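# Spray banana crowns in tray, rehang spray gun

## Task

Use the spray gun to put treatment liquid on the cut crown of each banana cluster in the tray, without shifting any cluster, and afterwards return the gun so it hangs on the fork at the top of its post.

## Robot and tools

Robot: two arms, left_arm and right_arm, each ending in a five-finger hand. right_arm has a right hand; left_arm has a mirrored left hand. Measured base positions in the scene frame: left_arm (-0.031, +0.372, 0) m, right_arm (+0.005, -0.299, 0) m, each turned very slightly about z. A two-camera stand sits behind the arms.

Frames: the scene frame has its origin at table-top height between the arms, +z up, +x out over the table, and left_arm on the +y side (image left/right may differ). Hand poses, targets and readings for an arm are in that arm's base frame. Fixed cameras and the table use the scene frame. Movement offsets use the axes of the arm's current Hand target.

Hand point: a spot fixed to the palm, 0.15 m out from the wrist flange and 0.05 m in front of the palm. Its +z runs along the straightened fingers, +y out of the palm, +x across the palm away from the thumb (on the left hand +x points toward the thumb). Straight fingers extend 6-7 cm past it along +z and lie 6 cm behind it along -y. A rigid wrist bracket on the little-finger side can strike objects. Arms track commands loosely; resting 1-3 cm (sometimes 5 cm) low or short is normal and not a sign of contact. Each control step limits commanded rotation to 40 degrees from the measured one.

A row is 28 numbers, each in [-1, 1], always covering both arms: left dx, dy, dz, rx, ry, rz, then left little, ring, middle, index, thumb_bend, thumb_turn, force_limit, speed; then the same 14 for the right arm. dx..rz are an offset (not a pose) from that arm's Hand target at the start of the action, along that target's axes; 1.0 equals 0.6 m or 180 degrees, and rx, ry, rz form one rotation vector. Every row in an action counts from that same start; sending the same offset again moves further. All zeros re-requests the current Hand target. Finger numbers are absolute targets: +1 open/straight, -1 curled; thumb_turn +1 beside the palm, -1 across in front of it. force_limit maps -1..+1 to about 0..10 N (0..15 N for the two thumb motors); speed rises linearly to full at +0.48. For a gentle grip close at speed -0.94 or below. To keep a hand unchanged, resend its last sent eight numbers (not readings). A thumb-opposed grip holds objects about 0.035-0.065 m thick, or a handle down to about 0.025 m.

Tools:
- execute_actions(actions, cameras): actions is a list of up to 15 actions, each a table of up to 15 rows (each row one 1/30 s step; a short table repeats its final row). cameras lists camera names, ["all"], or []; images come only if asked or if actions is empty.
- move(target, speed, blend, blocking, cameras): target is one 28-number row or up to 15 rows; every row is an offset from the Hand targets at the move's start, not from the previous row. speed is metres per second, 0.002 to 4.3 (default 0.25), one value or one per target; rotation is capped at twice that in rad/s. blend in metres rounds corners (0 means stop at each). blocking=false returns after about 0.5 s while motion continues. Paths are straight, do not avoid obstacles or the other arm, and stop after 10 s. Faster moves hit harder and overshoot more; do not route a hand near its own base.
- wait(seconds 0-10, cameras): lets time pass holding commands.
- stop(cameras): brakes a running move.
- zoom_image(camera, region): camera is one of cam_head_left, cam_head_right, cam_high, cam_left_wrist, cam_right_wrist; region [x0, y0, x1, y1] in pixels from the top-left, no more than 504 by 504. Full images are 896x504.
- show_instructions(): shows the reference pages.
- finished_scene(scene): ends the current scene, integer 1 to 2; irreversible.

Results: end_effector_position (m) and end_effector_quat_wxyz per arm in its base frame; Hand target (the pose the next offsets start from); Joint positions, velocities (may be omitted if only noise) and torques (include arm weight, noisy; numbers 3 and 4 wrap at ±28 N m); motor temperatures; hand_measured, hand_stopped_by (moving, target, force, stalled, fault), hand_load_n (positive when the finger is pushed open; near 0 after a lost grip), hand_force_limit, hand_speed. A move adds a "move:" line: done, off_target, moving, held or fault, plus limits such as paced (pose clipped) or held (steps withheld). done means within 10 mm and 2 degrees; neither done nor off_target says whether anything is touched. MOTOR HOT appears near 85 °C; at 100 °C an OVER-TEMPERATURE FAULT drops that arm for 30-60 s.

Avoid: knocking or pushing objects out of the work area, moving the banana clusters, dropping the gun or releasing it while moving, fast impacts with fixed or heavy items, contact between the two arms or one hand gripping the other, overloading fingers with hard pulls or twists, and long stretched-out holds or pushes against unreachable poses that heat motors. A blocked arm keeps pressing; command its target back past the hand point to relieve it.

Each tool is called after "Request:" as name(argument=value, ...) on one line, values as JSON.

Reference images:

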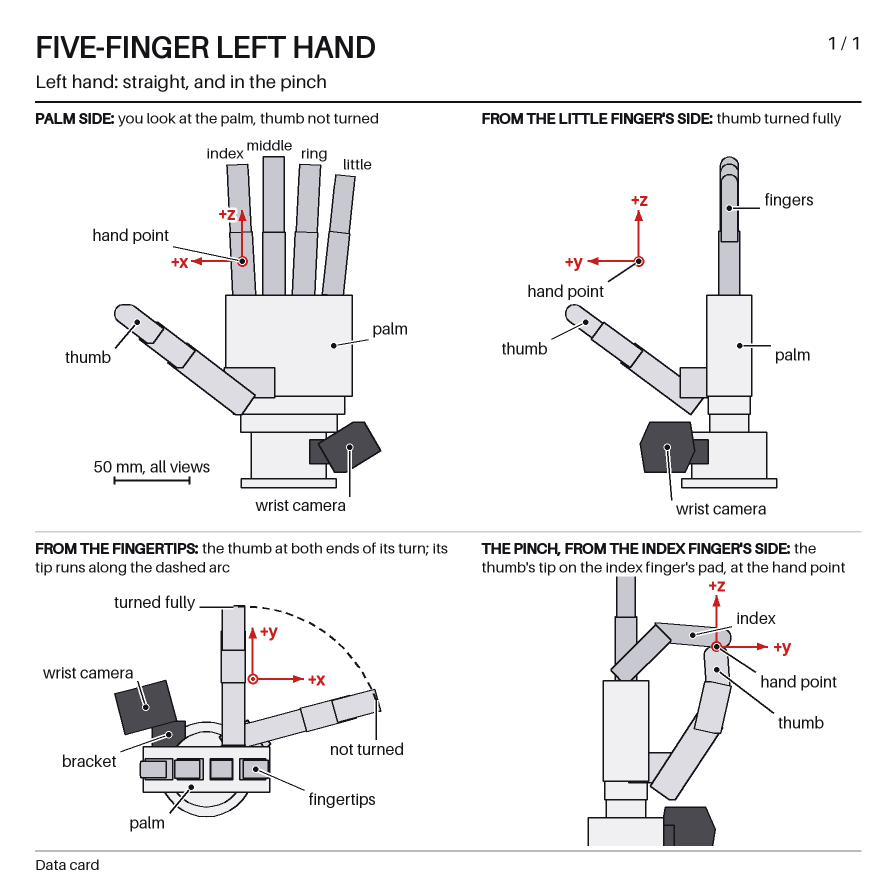

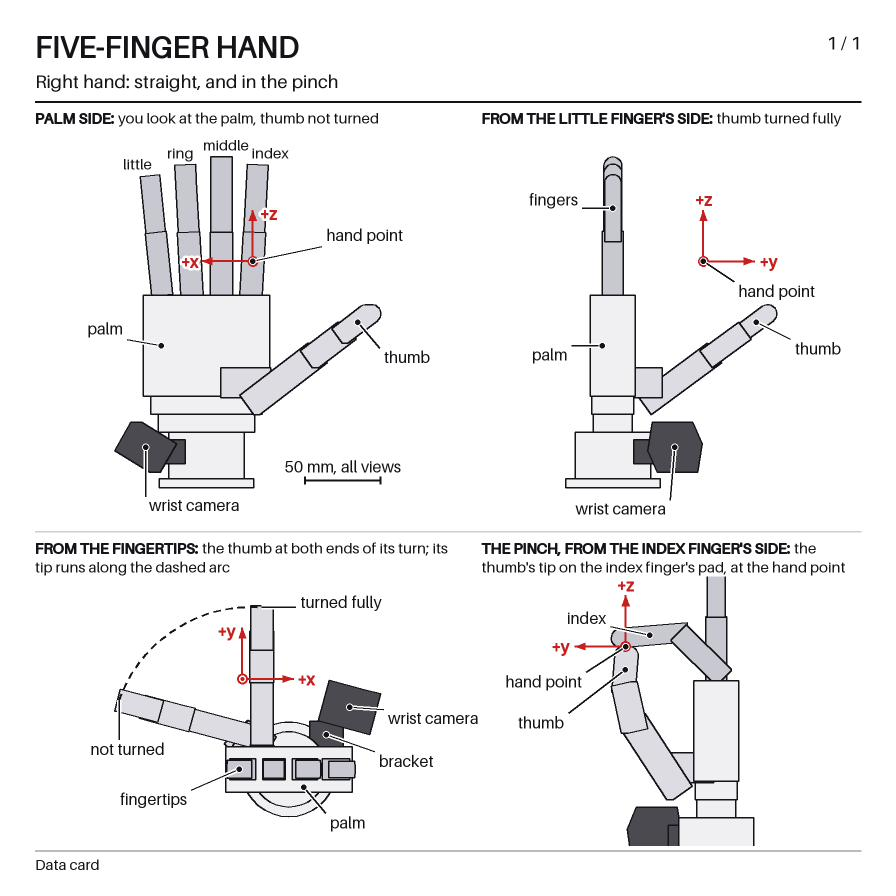

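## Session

Request:
execute_actions(actions=[])

Request:
zoom_image(camera="cam_head_left", region=[0, 150, 300, 420])

Request:
zoom_image(camera="cam_high", region=[600, 0, 896, 300])

Scene clock: 0.00 s.
left_arm: end_effector_position=(+0.6846, -0.0229, +0.2739) hand_measured=(+1.000, +1.000, +1.000, +1.000, +1.000, +1.000) hand_load_n=(+0.0, +0.0, +0.0, +0.0, +0.0, +0.0) hand_stopped_by=(target, target, target, target, target, target) hand_force_limit=0.00 hand_speed=-0.80 end_effector_quat_wxyz=(-0.510, +0.661, -0.526, +0.163) | right_arm: end_effector_position=(+0.1982, -0.0810, +0.2252) hand_measured=(+1.000, +1.000, +1.000, +1.000, +1.000, +1.000) hand_load_n=(+0.0, -0.5, +0.0, +0.0, +0.0, +0.0) hand_stopped_by=(target, target, target, target, target, target) hand_force_limit=0.00 hand_speed=-0.80 end_effector_quat_wxyz=(-0.140, +0.866, -0.474, +0.074)
Joint positions: left_arm=[-0.173 1.666 1.554 -0.468 -0.674 -0.024] | right_arm=[-0.475 0.919 0.994 -1.485 -0.276 -1.021]
Joint velocities: within noise
Joint torques (N m): no reading
Motor temperatures (°C): left_arm=[31 33 34 30 33 32] | right_arm=[33 33 42 29 34 30]
Heat: left arm: hottest elbow 34 °C; right arm: hottest elbow 42 °C.
Hand target: left_arm +0.6908, -0.0240, +0.2802; -0.512, +0.660, -0.523, +0.168 | right_arm +0.2048, -0.0844, +0.2363; -0.140, +0.866, -0.472, +0.090

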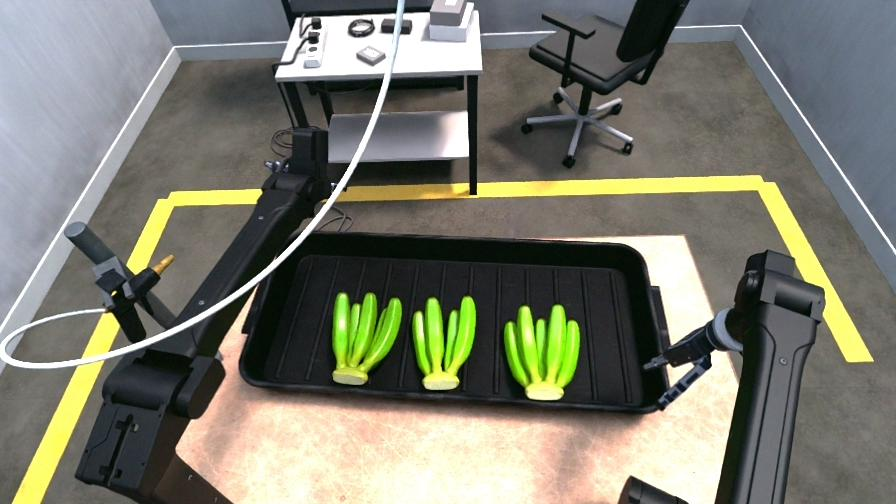

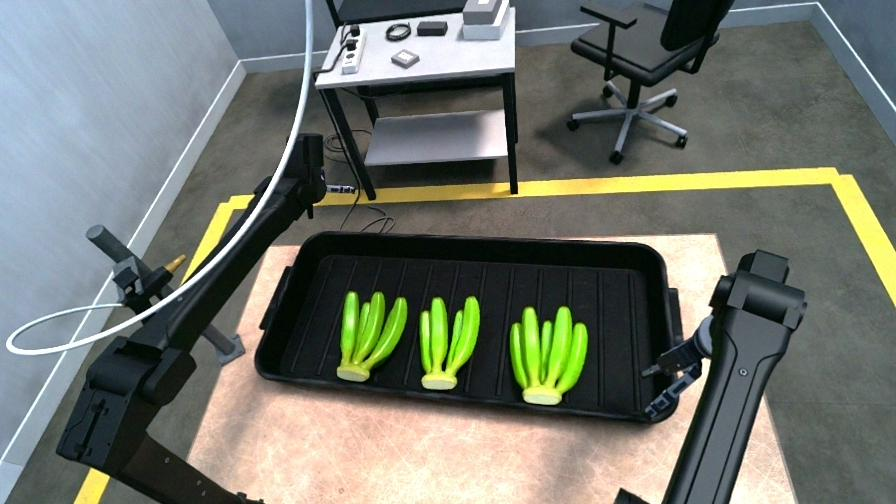

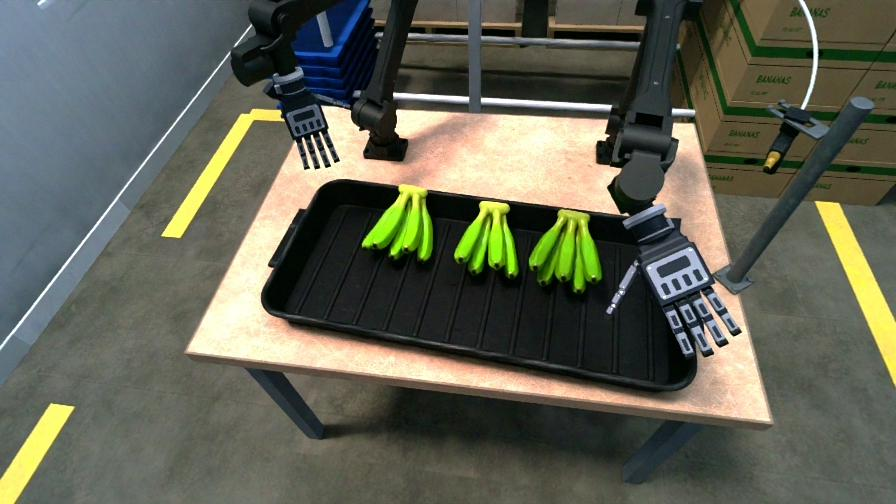

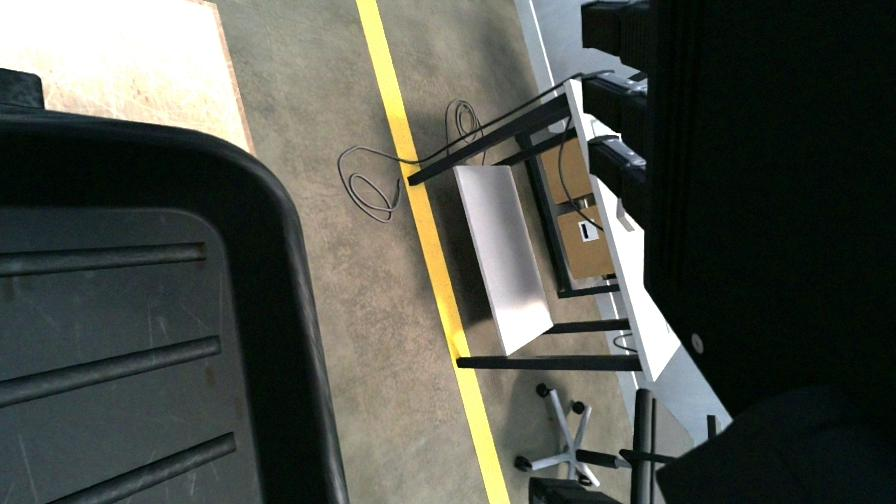

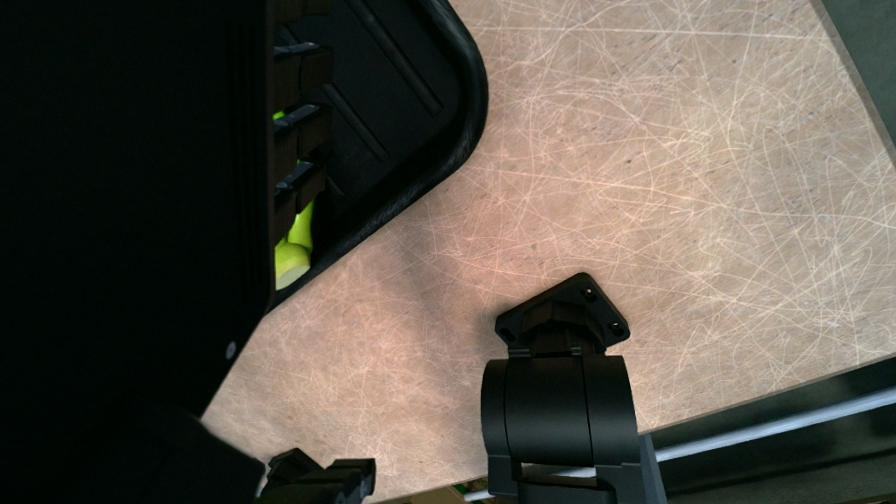

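Scaled by 1.680 from the camera's 896x504 image, which has a finer 1280x720 frame.

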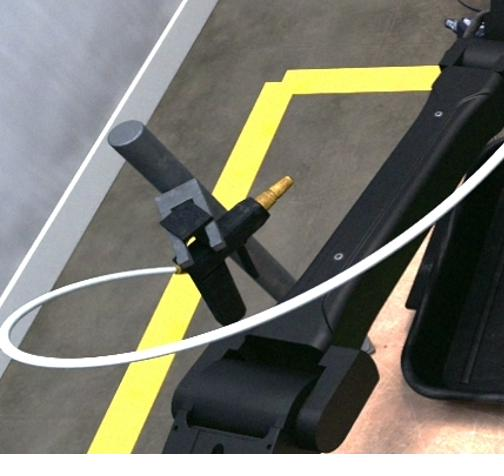

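Scaled by 1.680 from the camera's 896x504 image, which has a finer 1280x720 frame.

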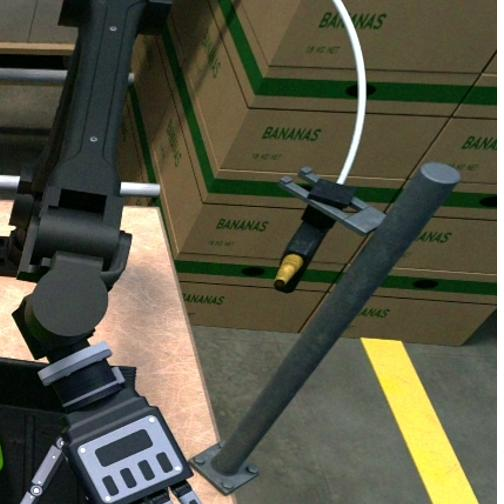

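Request:
zoom_image(camera="cam_head_left", region=[40, 220, 200, 380])

Request:
zoom_image(camera="cam_high", region=[730, 50, 890, 210])

Request:
zoom_image(camera="cam_head_right", region=[60, 200, 240, 380])

Request:
zoom_image(camera="cam_head_left", region=[300, 270, 600, 420])

Scaled by 3.150 from the camera's 896x504 image, which has a finer 1280x720 frame.

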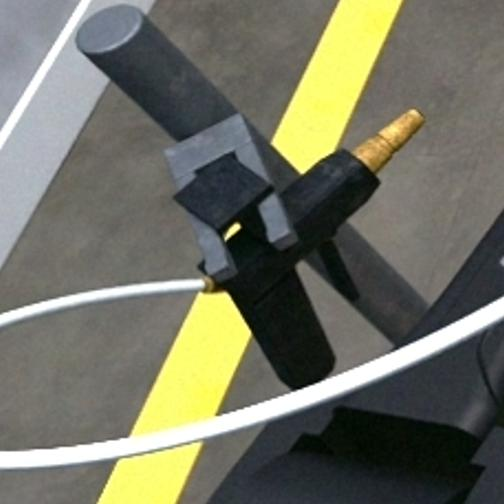

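Scaled by 3.150 from the camera's 896x504 image, which has a finer 1280x720 frame.

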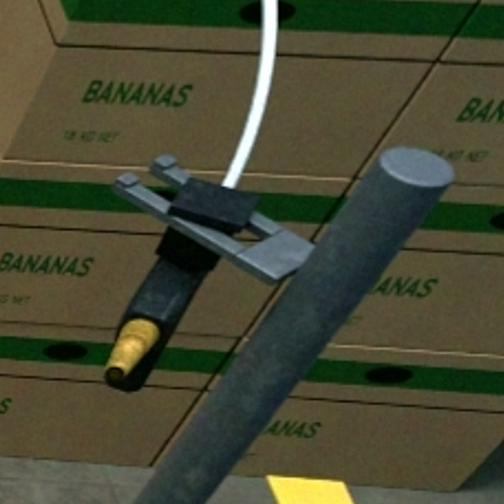

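Scaled by 2.800 from the camera's 896x504 image, which has a finer 1280x720 frame.

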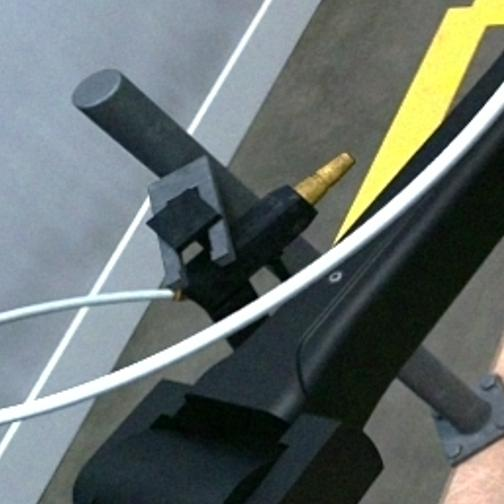

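Scaled by 1.680 from the camera's 896x504 image, which has a finer 1280x720 frame.

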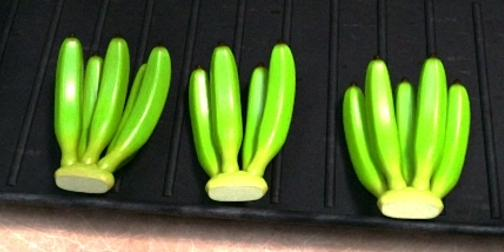

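Request:
move(target=[[-0.0768,0.1009,-0.2664,-0.041,0.1257,-0.1533,0.9,0.35,0.35,0.35,1.0,0.0,0.1,0.0,0.2452,0.0786,-0.1268,0,0,0,1,1,1,1,1,1,0,-0.8],[-0.194,0.2891,-0.3623,-0.1171,0.3591,-0.438,0.9,0.35,0.35,0.35,1.0,0.0,0.1,0.0,0.2452,0.0786,-0.1268,0,0,0,1,1,1,1,1,1,0,-0.8],[-0.2974,0.4098,-0.2917,-0.1171,0.3591,-0.438,0.9,0.35,0.35,0.35,1.0,0.0,0.1,0.0,0.2452,0.0786,-0.1268,0,0,0,1,1,1,1,1,1,0,-0.8]], speed=0.3, blend=0.04, cameras=["cam_head_left", "cam_high", "cam_left_wrist"])

Scene clock: 11.07 s.
left_arm: end_effector_position=(+0.3582, +0.0553, +0.2022) hand_measured=(+0.900, +0.350, +0.350, +0.350, +1.000, +0.000) hand_load_n=(+0.0, +0.0, -0.5, +0.0, +0.0, -0.5) hand_stopped_by=(target, target, target, target, target, target) hand_force_limit=0.10 hand_speed=0.00 end_effector_quat_wxyz=(+0.152, +0.719, -0.203, +0.647) | right_arm: end_effector_position=(+0.2190, -0.2315, +0.2775) hand_measured=(+1.000, +1.000, +1.000, +1.000, +1.000, +1.000) hand_load_n=(+0.0, +0.0, +0.0, +0.0, +0.0, +0.0) hand_stopped_by=(target, target, target, target, target, target) hand_force_limit=0.00 hand_speed=-0.80 end_effector_quat_wxyz=(-0.146, +0.866, -0.472, +0.071)
Joint positions: left_arm=[0.758 1.281 0.423 0.486 1.243 -1.173] | right_arm=[-0.843 1.255 1.367 -1.645 -0.324 -1.41]
Joint torques (N m): left_arm=[0.91 -1.96 6.67 1.84 0.32 -0.02] | right_arm=[-1.67 -6.83 15.01 -0.29 -0.29 -0.05]
Heat: left arm: hottest elbow 35 °C; right arm: hottest elbow 43 °C.
Hand target: left_arm +0.3599, +0.0599, +0.1999; +0.147, +0.718, -0.205, +0.649 | right_arm +0.2249, -0.2446, +0.2964; -0.140, +0.866, -0.471, +0.090
Off the commanded pose: left_arm 0.005 m, 1 deg | right_arm 0.024 m, 2 deg.
move: off_target (right_arm)
Images, in order (width x height): cam_head_left 896x504, cam_high 896x504, cam_left_wrist 896x504.

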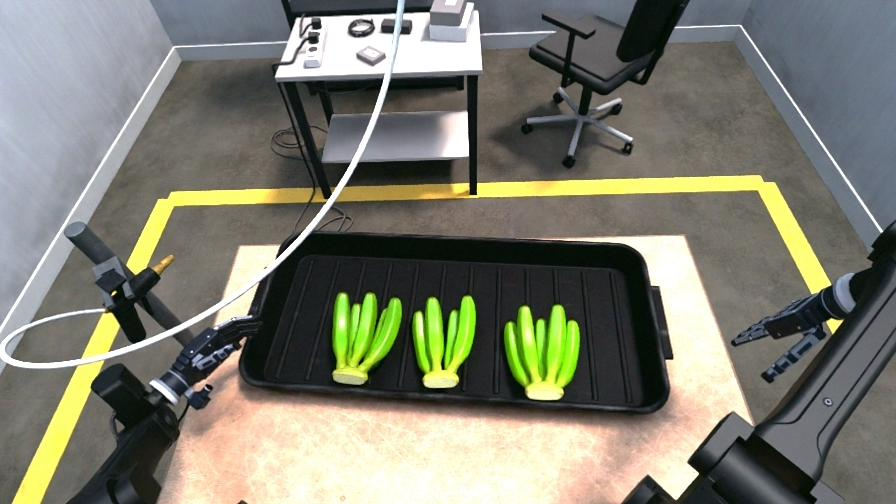

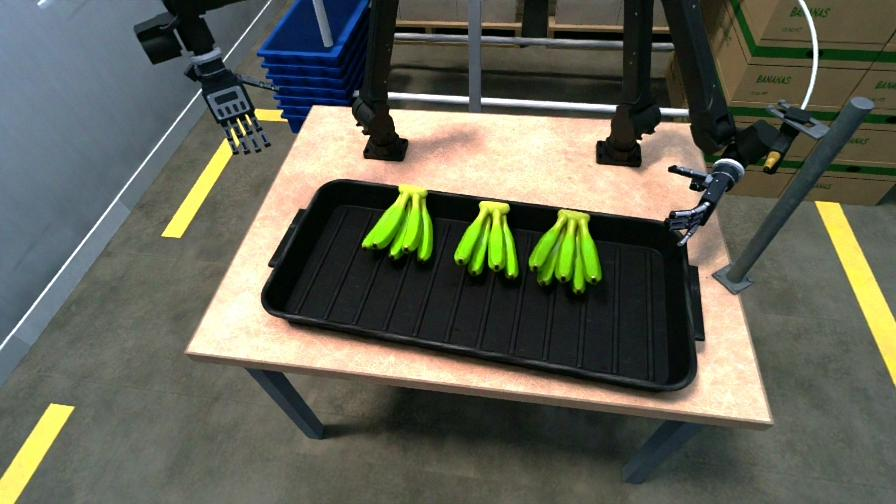

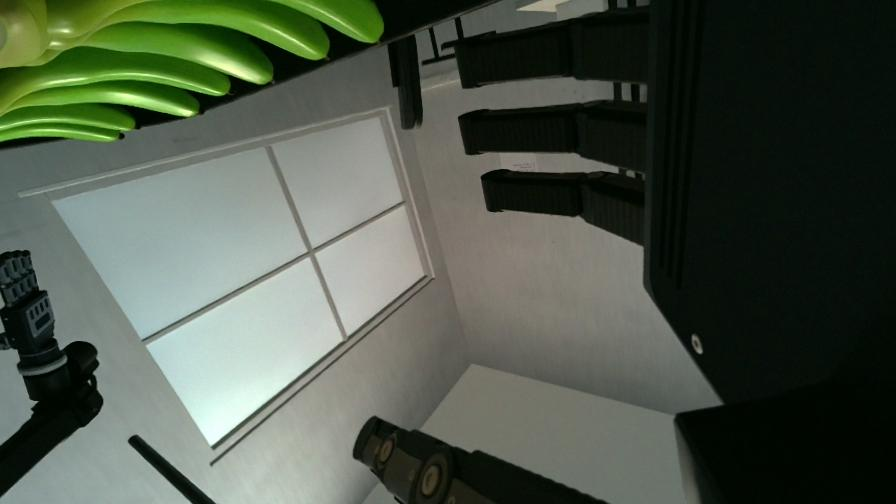

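Request:
move(target=[-0.0527,-0.1098,-0.0851,0,0,0,0.9,0.35,0.35,0.35,1.0,0.0,0.1,0.0,0,0,0,0,0,0,1,1,1,1,1,1,0,-0.8], speed=0.15, cameras=["cam_head_left", "cam_high", "cam_head_right", "cam_left_wrist"])

Request:
zoom_image(camera="cam_head_left", region=[60, 230, 220, 390])

Request:
zoom_image(camera="cam_high", region=[730, 70, 890, 230])

Request:
zoom_image(camera="cam_head_right", region=[70, 230, 230, 390])

Scene clock: 13.70 s.
left_arm: end_effector_position=(+0.3401, +0.1351, +0.1726) hand_measured=(+0.900, +0.350, +0.350, +0.350, +1.000, +0.000) hand_load_n=(+0.0, +0.0, +0.0, +0.0, +0.0, -0.5) hand_stopped_by=(target, target, target, target, target, target) hand_force_limit=0.10 hand_speed=0.00 end_effector_quat_wxyz=(+0.158, +0.717, -0.192, +0.651) | right_arm: end_effector_position=(+0.2190, -0.2315, +0.2775) hand_measured=(+1.000, +1.000, +1.000, +1.000, +1.000, +1.000) hand_load_n=(+0.0, +0.0, +0.0, +0.0, +0.0, +0.0) hand_stopped_by=(target, target, target, target, target, target) hand_force_limit=0.00 hand_speed=-0.80 end_effector_quat_wxyz=(-0.146, +0.866, -0.472, +0.071)
Joint positions: left_arm=[0.963 1.477 0.576 0.141 1.423 -0.792] | right_arm=[-0.843 1.255 1.367 -1.645 -0.324 -1.41]
Joint torques (N m): left_arm=[0.67 -5.13 7.97 0.55 0.46 0.01] | right_arm=[-1.61 -6.83 15.01 -0.31 -0.29 -0.05]
Heat: left arm: hottest elbow 35 °C; right arm: hottest elbow 43 °C.
Hand target: left_arm +0.3450, +0.1450, +0.1781; +0.147, +0.718, -0.205, +0.649 | right_arm +0.2249, -0.2446, +0.2964; -0.140, +0.866, -0.471, +0.090
Off the commanded pose: left_arm 0.012 m, 2 deg | right_arm 0.024 m, 2 deg.
move: off_target (left_arm, right_arm)
Images, in order (width x height): cam_head_left 896x504, cam_head_right 896x504, cam_high 896x504, cam_left_wrist 896x504.

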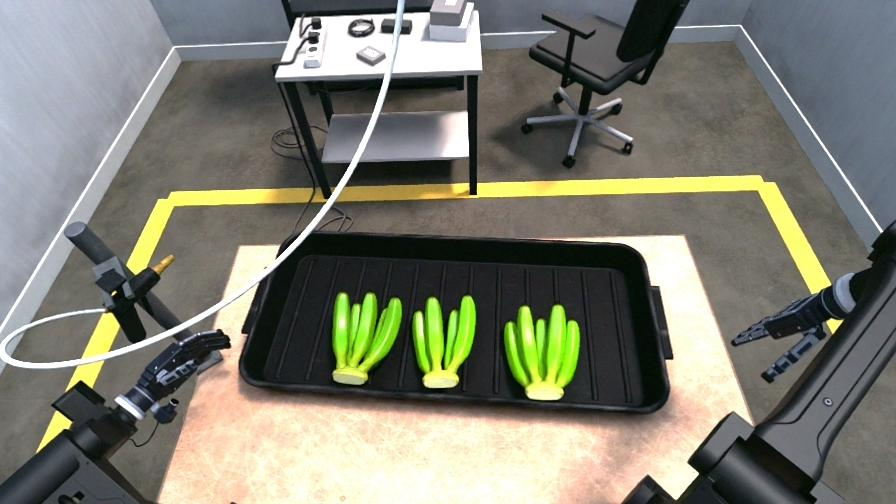

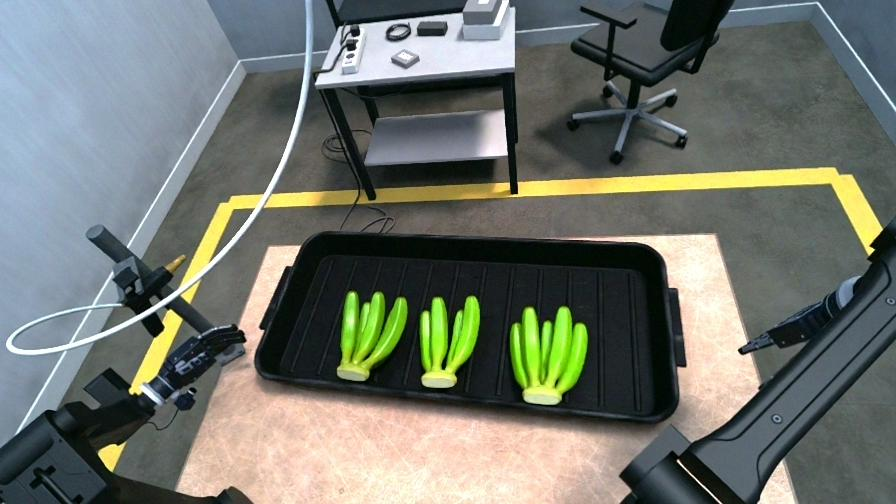

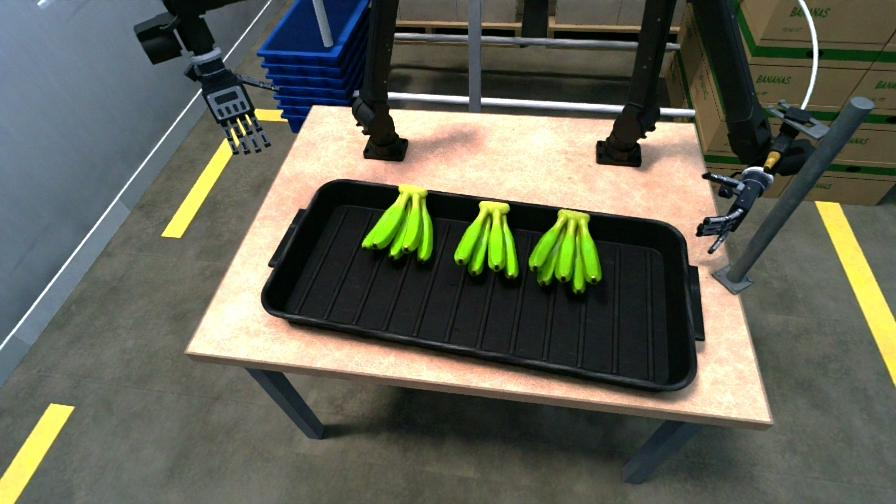

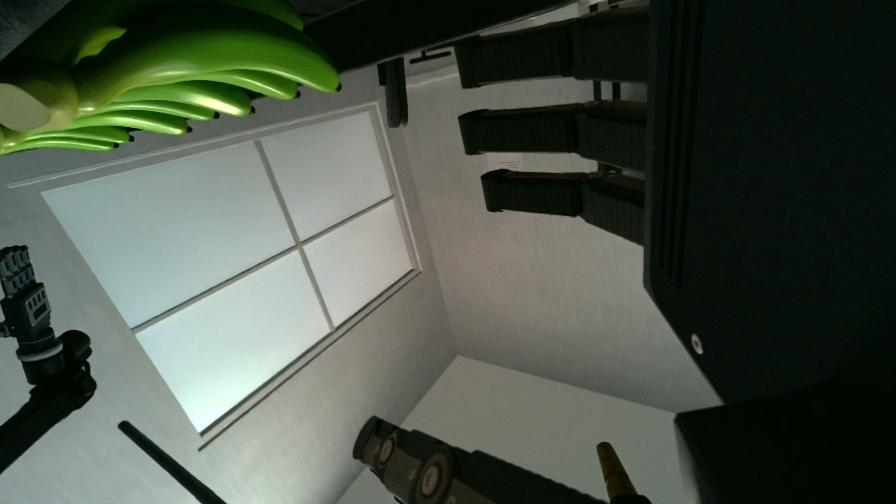

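Scaled by 3.150 from the camera's 896x504 image, which has a finer 1280x720 frame.

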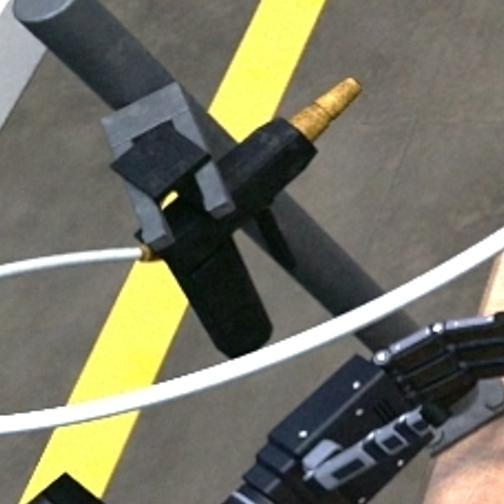

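Scaled by 3.150 from the camera's 896x504 image, which has a finer 1280x720 frame.

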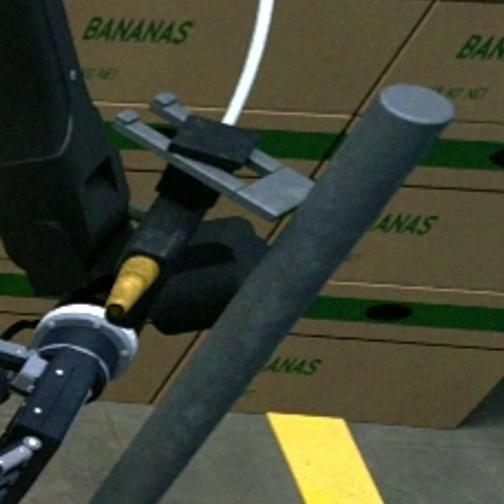

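Scaled by 3.150 from the camera's 896x504 image, which has a finer 1280x720 frame.

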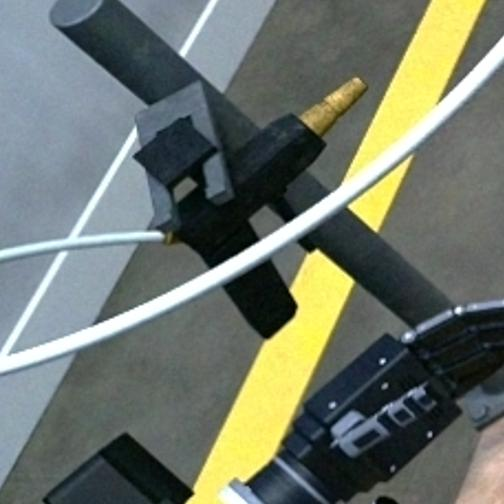

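Request:
move(target=[[0.0,-0.0259,0.0124,0,0,0,0.9,0.35,0.35,0.35,1.0,0.0,0.1,0.0,0,0,0,0,0,0,1,1,1,1,1,1,0,-0.8],[0.1322,-0.0332,-0.003,0,0,0,0.9,0.35,0.35,0.35,1.0,0.0,0.1,0.0,0,0,0,0,0,0,1,1,1,1,1,1,0,-0.8]], speed=0.1, blend=0.01, cameras=["cam_head_left", "cam_high", "cam_head_right", "cam_left_wrist"])

Request:
zoom_image(camera="cam_head_left", region=[60, 230, 220, 390])

Request:
zoom_image(camera="cam_high", region=[730, 70, 890, 230])

Request:
zoom_image(camera="cam_head_right", region=[70, 230, 230, 390])

Scene clock: 16.73 s.
left_arm: end_effector_position=(+0.3523, +0.1512, +0.2461) hand_measured=(+0.900, +0.350, +0.350, +0.350, +1.000, +0.000) hand_load_n=(+0.0, +0.0, +0.0, +0.0, +0.0, -0.5) hand_stopped_by=(target, target, target, target, target, target) hand_force_limit=0.10 hand_speed=0.00 end_effector_quat_wxyz=(+0.160, +0.723, -0.186, +0.646) | right_arm: end_effector_position=(+0.2190, -0.2315, +0.2775) hand_measured=(+1.000, +1.000, +1.000, +1.000, +1.000, +1.000) hand_load_n=(+0.0, +0.0, +0.0, +0.0, +0.0, +0.0) hand_stopped_by=(target, target, target, target, target, target) hand_force_limit=0.00 hand_speed=-0.80 end_effector_quat_wxyz=(-0.146, +0.866, -0.472, +0.071)
Joint positions: left_arm=[0.962 1.341 0.714 -0.159 1.41 -0.781] | right_arm=[-0.843 1.255 1.367 -1.645 -0.324 -1.41]
Joint torques (N m): left_arm=[-0.38 -5.42 10.03 0.47 0.48 0.06] | right_arm=[-1.67 -6.83 15.01 -0.29 -0.29 -0.05]
Heat: left arm: hottest elbow 35 °C; right arm: hottest elbow 44 °C.
Hand target: left_arm +0.3588, +0.1550, +0.2580; +0.147, +0.718, -0.205, +0.649 | right_arm +0.2249, -0.2446, +0.2964; -0.140, +0.866, -0.471, +0.090
Off the commanded pose: left_arm 0.014 m, 3 deg | right_arm 0.024 m, 2 deg.
move: off_target (left_arm, right_arm); blend cut to 0.0087 m at target 1
Images, in order (width x height): cam_head_left 896x504, cam_head_right 896x504, cam_high 896x504, cam_left_wrist 896x504.

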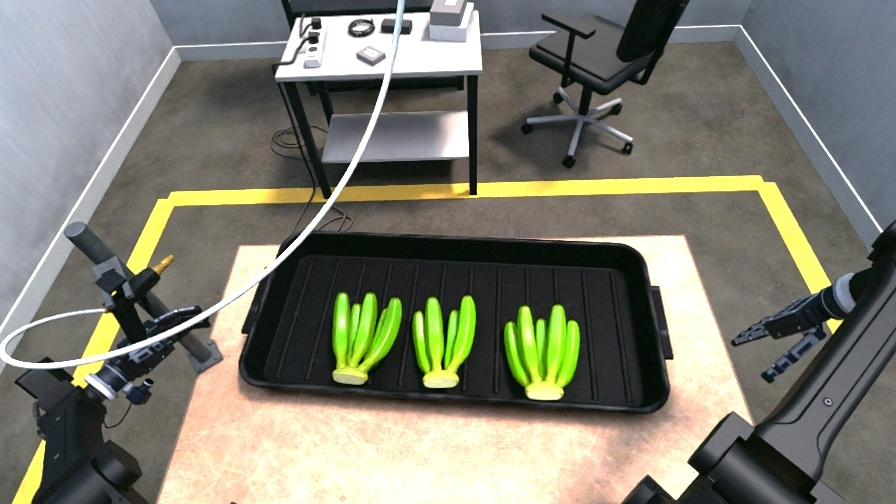

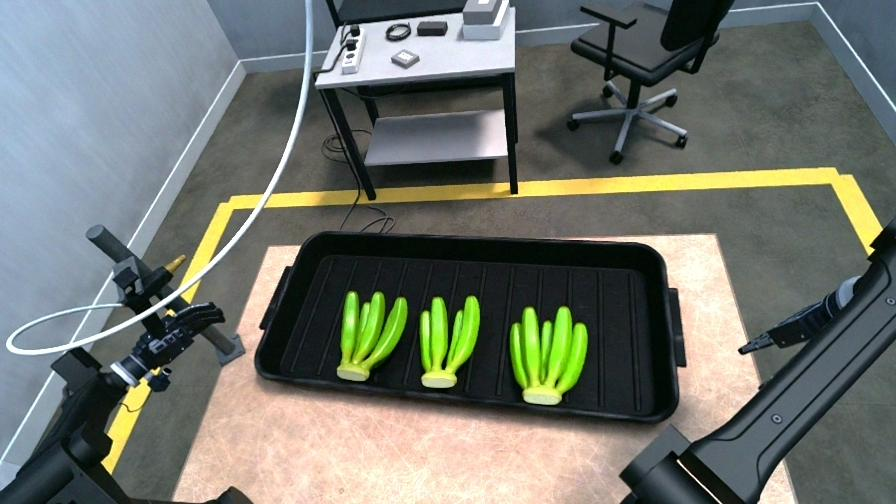

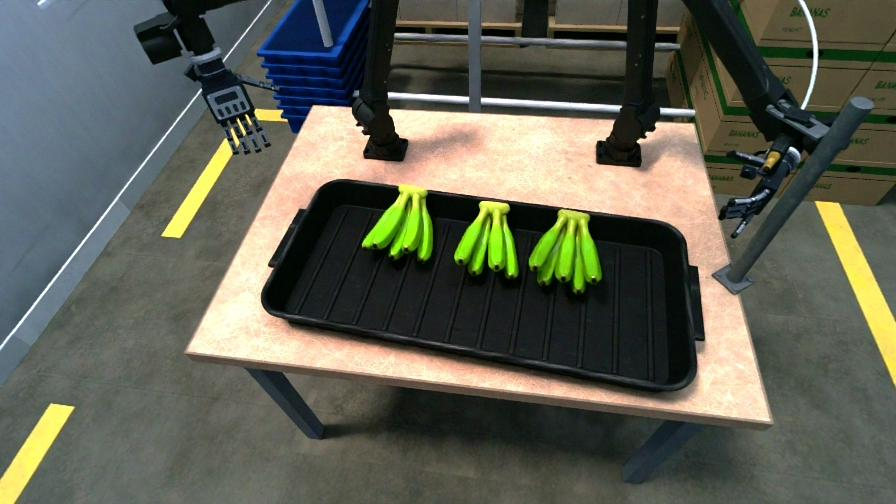

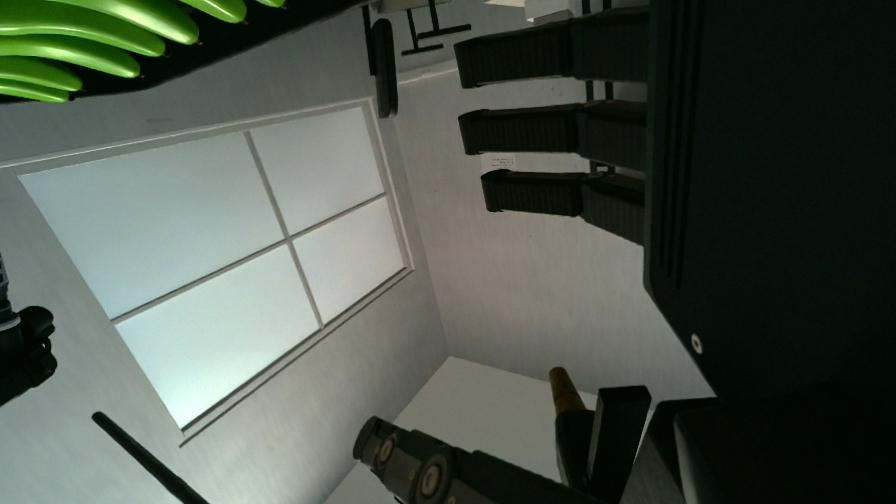

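Scaled by 3.150 from the camera's 896x504 image, which has a finer 1280x720 frame.

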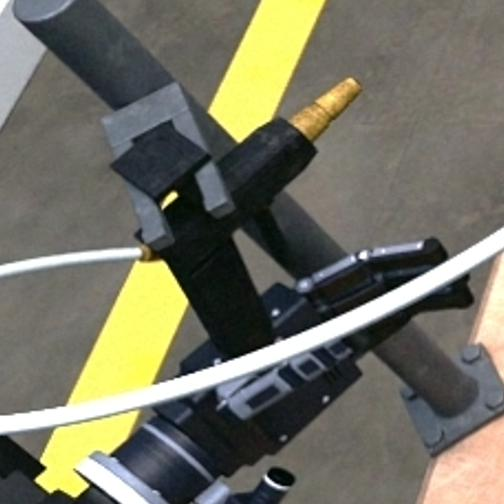

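Scaled by 3.150 from the camera's 896x504 image, which has a finer 1280x720 frame.

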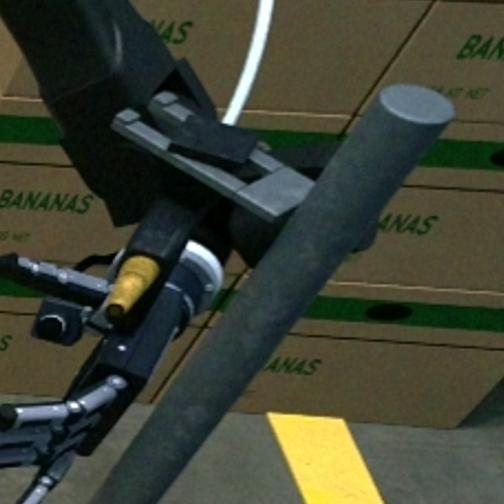

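Scaled by 3.150 from the camera's 896x504 image, which has a finer 1280x720 frame.

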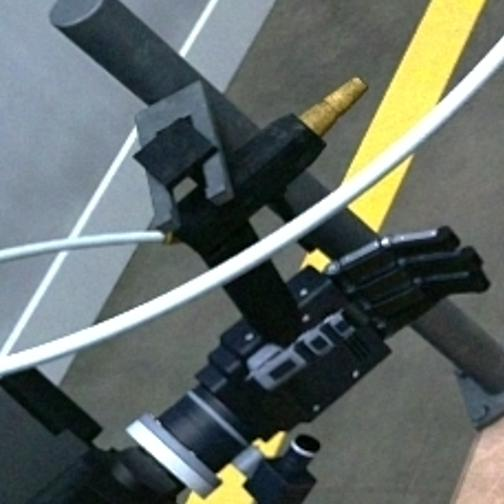

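Request:
move(target=[0.0744,-0.0041,-0.0086,0,0,0,0.9,0.35,0.35,0.35,1.0,0.0,0.1,0.0,0,0,0,0,0,0,1,1,1,1,1,1,0,-0.8], speed=0.08, cameras=["cam_head_left", "cam_high", "cam_head_right", "cam_left_wrist"])

Request:
zoom_image(camera="cam_head_left", region=[60, 230, 220, 390])

Request:
zoom_image(camera="cam_high", region=[730, 70, 890, 230])

Request:
zoom_image(camera="cam_left_wrist", region=[450, 254, 700, 504])

Scene clock: 18.57 s.
left_arm: end_effector_position=(+0.3517, +0.1499, +0.2754) hand_measured=(+0.900, +0.350, +0.350, +0.350, +1.000, +0.000) hand_load_n=(+0.5, +0.0, +0.0, +0.0, +0.0, +0.0) hand_stopped_by=(target, target, target, target, target, target) hand_force_limit=0.10 hand_speed=0.00 end_effector_quat_wxyz=(+0.170, +0.730, -0.173, +0.639) | right_arm: end_effector_position=(+0.2190, -0.2315, +0.2775) hand_measured=(+1.000, +1.000, +1.000, +1.000, +1.000, +1.000) hand_load_n=(+0.0, +0.0, +0.0, +0.0, +0.0, +0.0) hand_stopped_by=(target, target, target, target, target, target) hand_force_limit=0.00 hand_speed=-0.80 end_effector_quat_wxyz=(-0.146, +0.866, -0.472, +0.071)
Joint positions: left_arm=[0.962 1.283 0.762 -0.315 1.399 -0.771] | right_arm=[-0.843 1.255 1.367 -1.645 -0.324 -1.41]
Joint torques (N m): left_arm=[-0.38 -6.12 12.31 0.62 0.92 0.05] | right_arm=[-1.67 -6.83 15.01 -0.29 -0.29 -0.05]
Heat: left arm: hottest elbow 36 °C; right arm: hottest elbow 44 °C.
Hand target: left_arm +0.3588, +0.1551, +0.3031; +0.147, +0.718, -0.205, +0.649 | right_arm +0.2249, -0.2446, +0.2964; -0.140, +0.866, -0.471, +0.090
Off the commanded pose: left_arm 0.029 m, 5 deg | right_arm 0.024 m, 2 deg.
move: off_target (left_arm, right_arm)
Images, in order (width x height): cam_head_left 896x504, cam_head_right 896x504, cam_high 896x504, cam_left_wrist 896x504.

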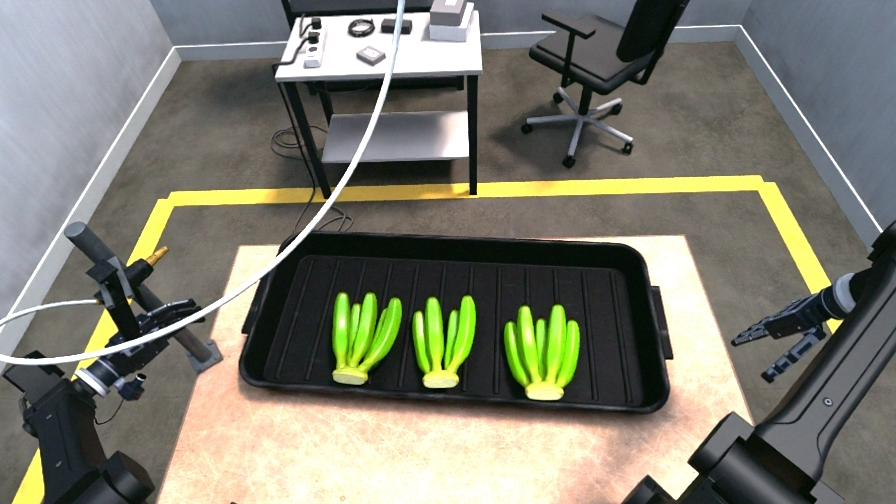

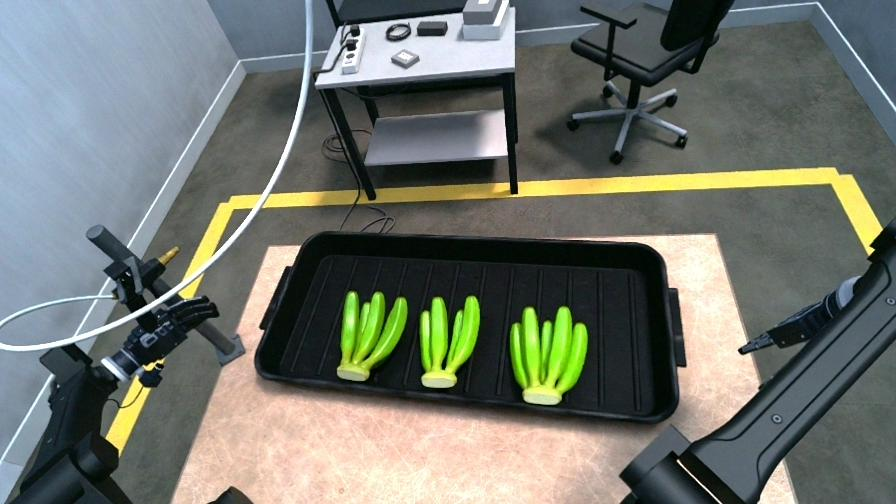

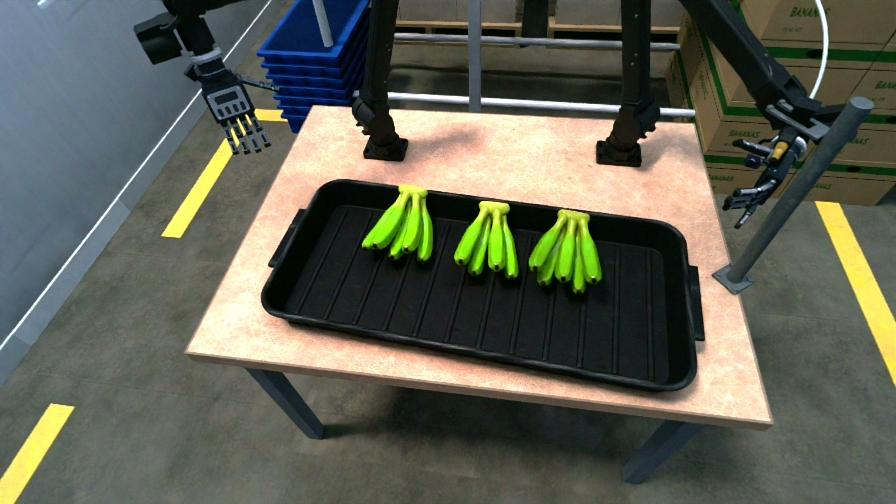

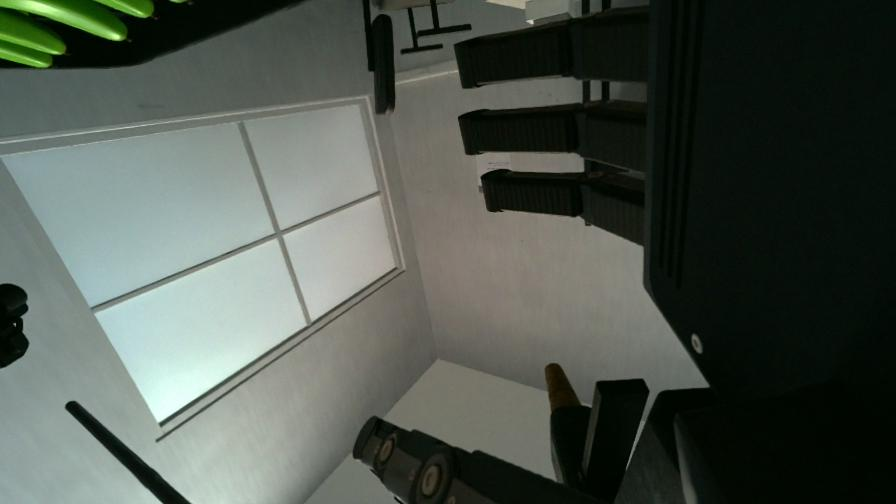

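Scaled by 3.150 from the camera's 896x504 image, which has a finer 1280x720 frame.

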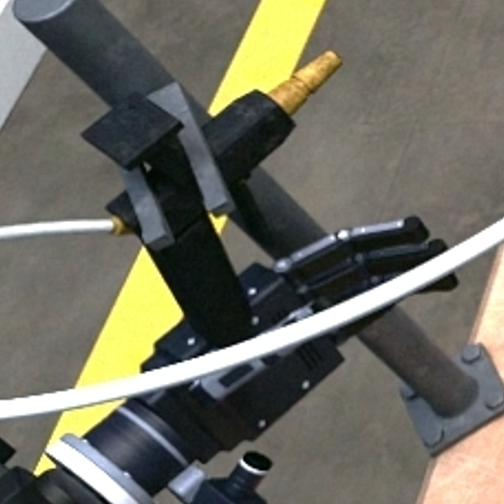

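Scaled by 3.150 from the camera's 896x504 image, which has a finer 1280x720 frame.

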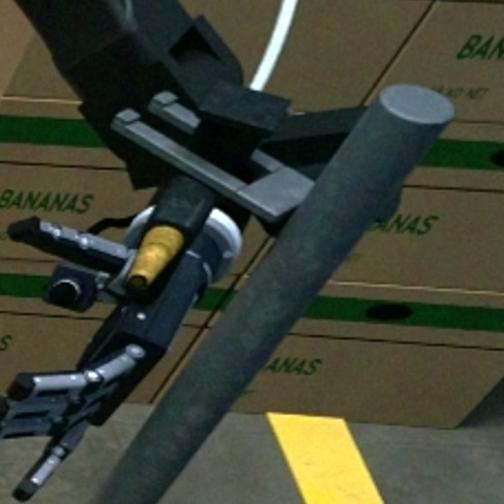

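Scaled by 2.016 from the camera's 896x504 image, which has a finer 1280x720 frame.

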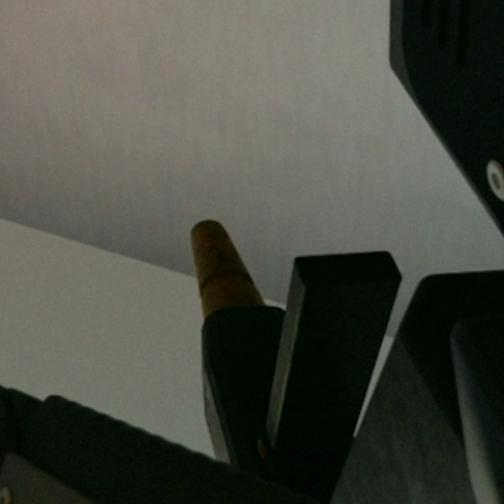

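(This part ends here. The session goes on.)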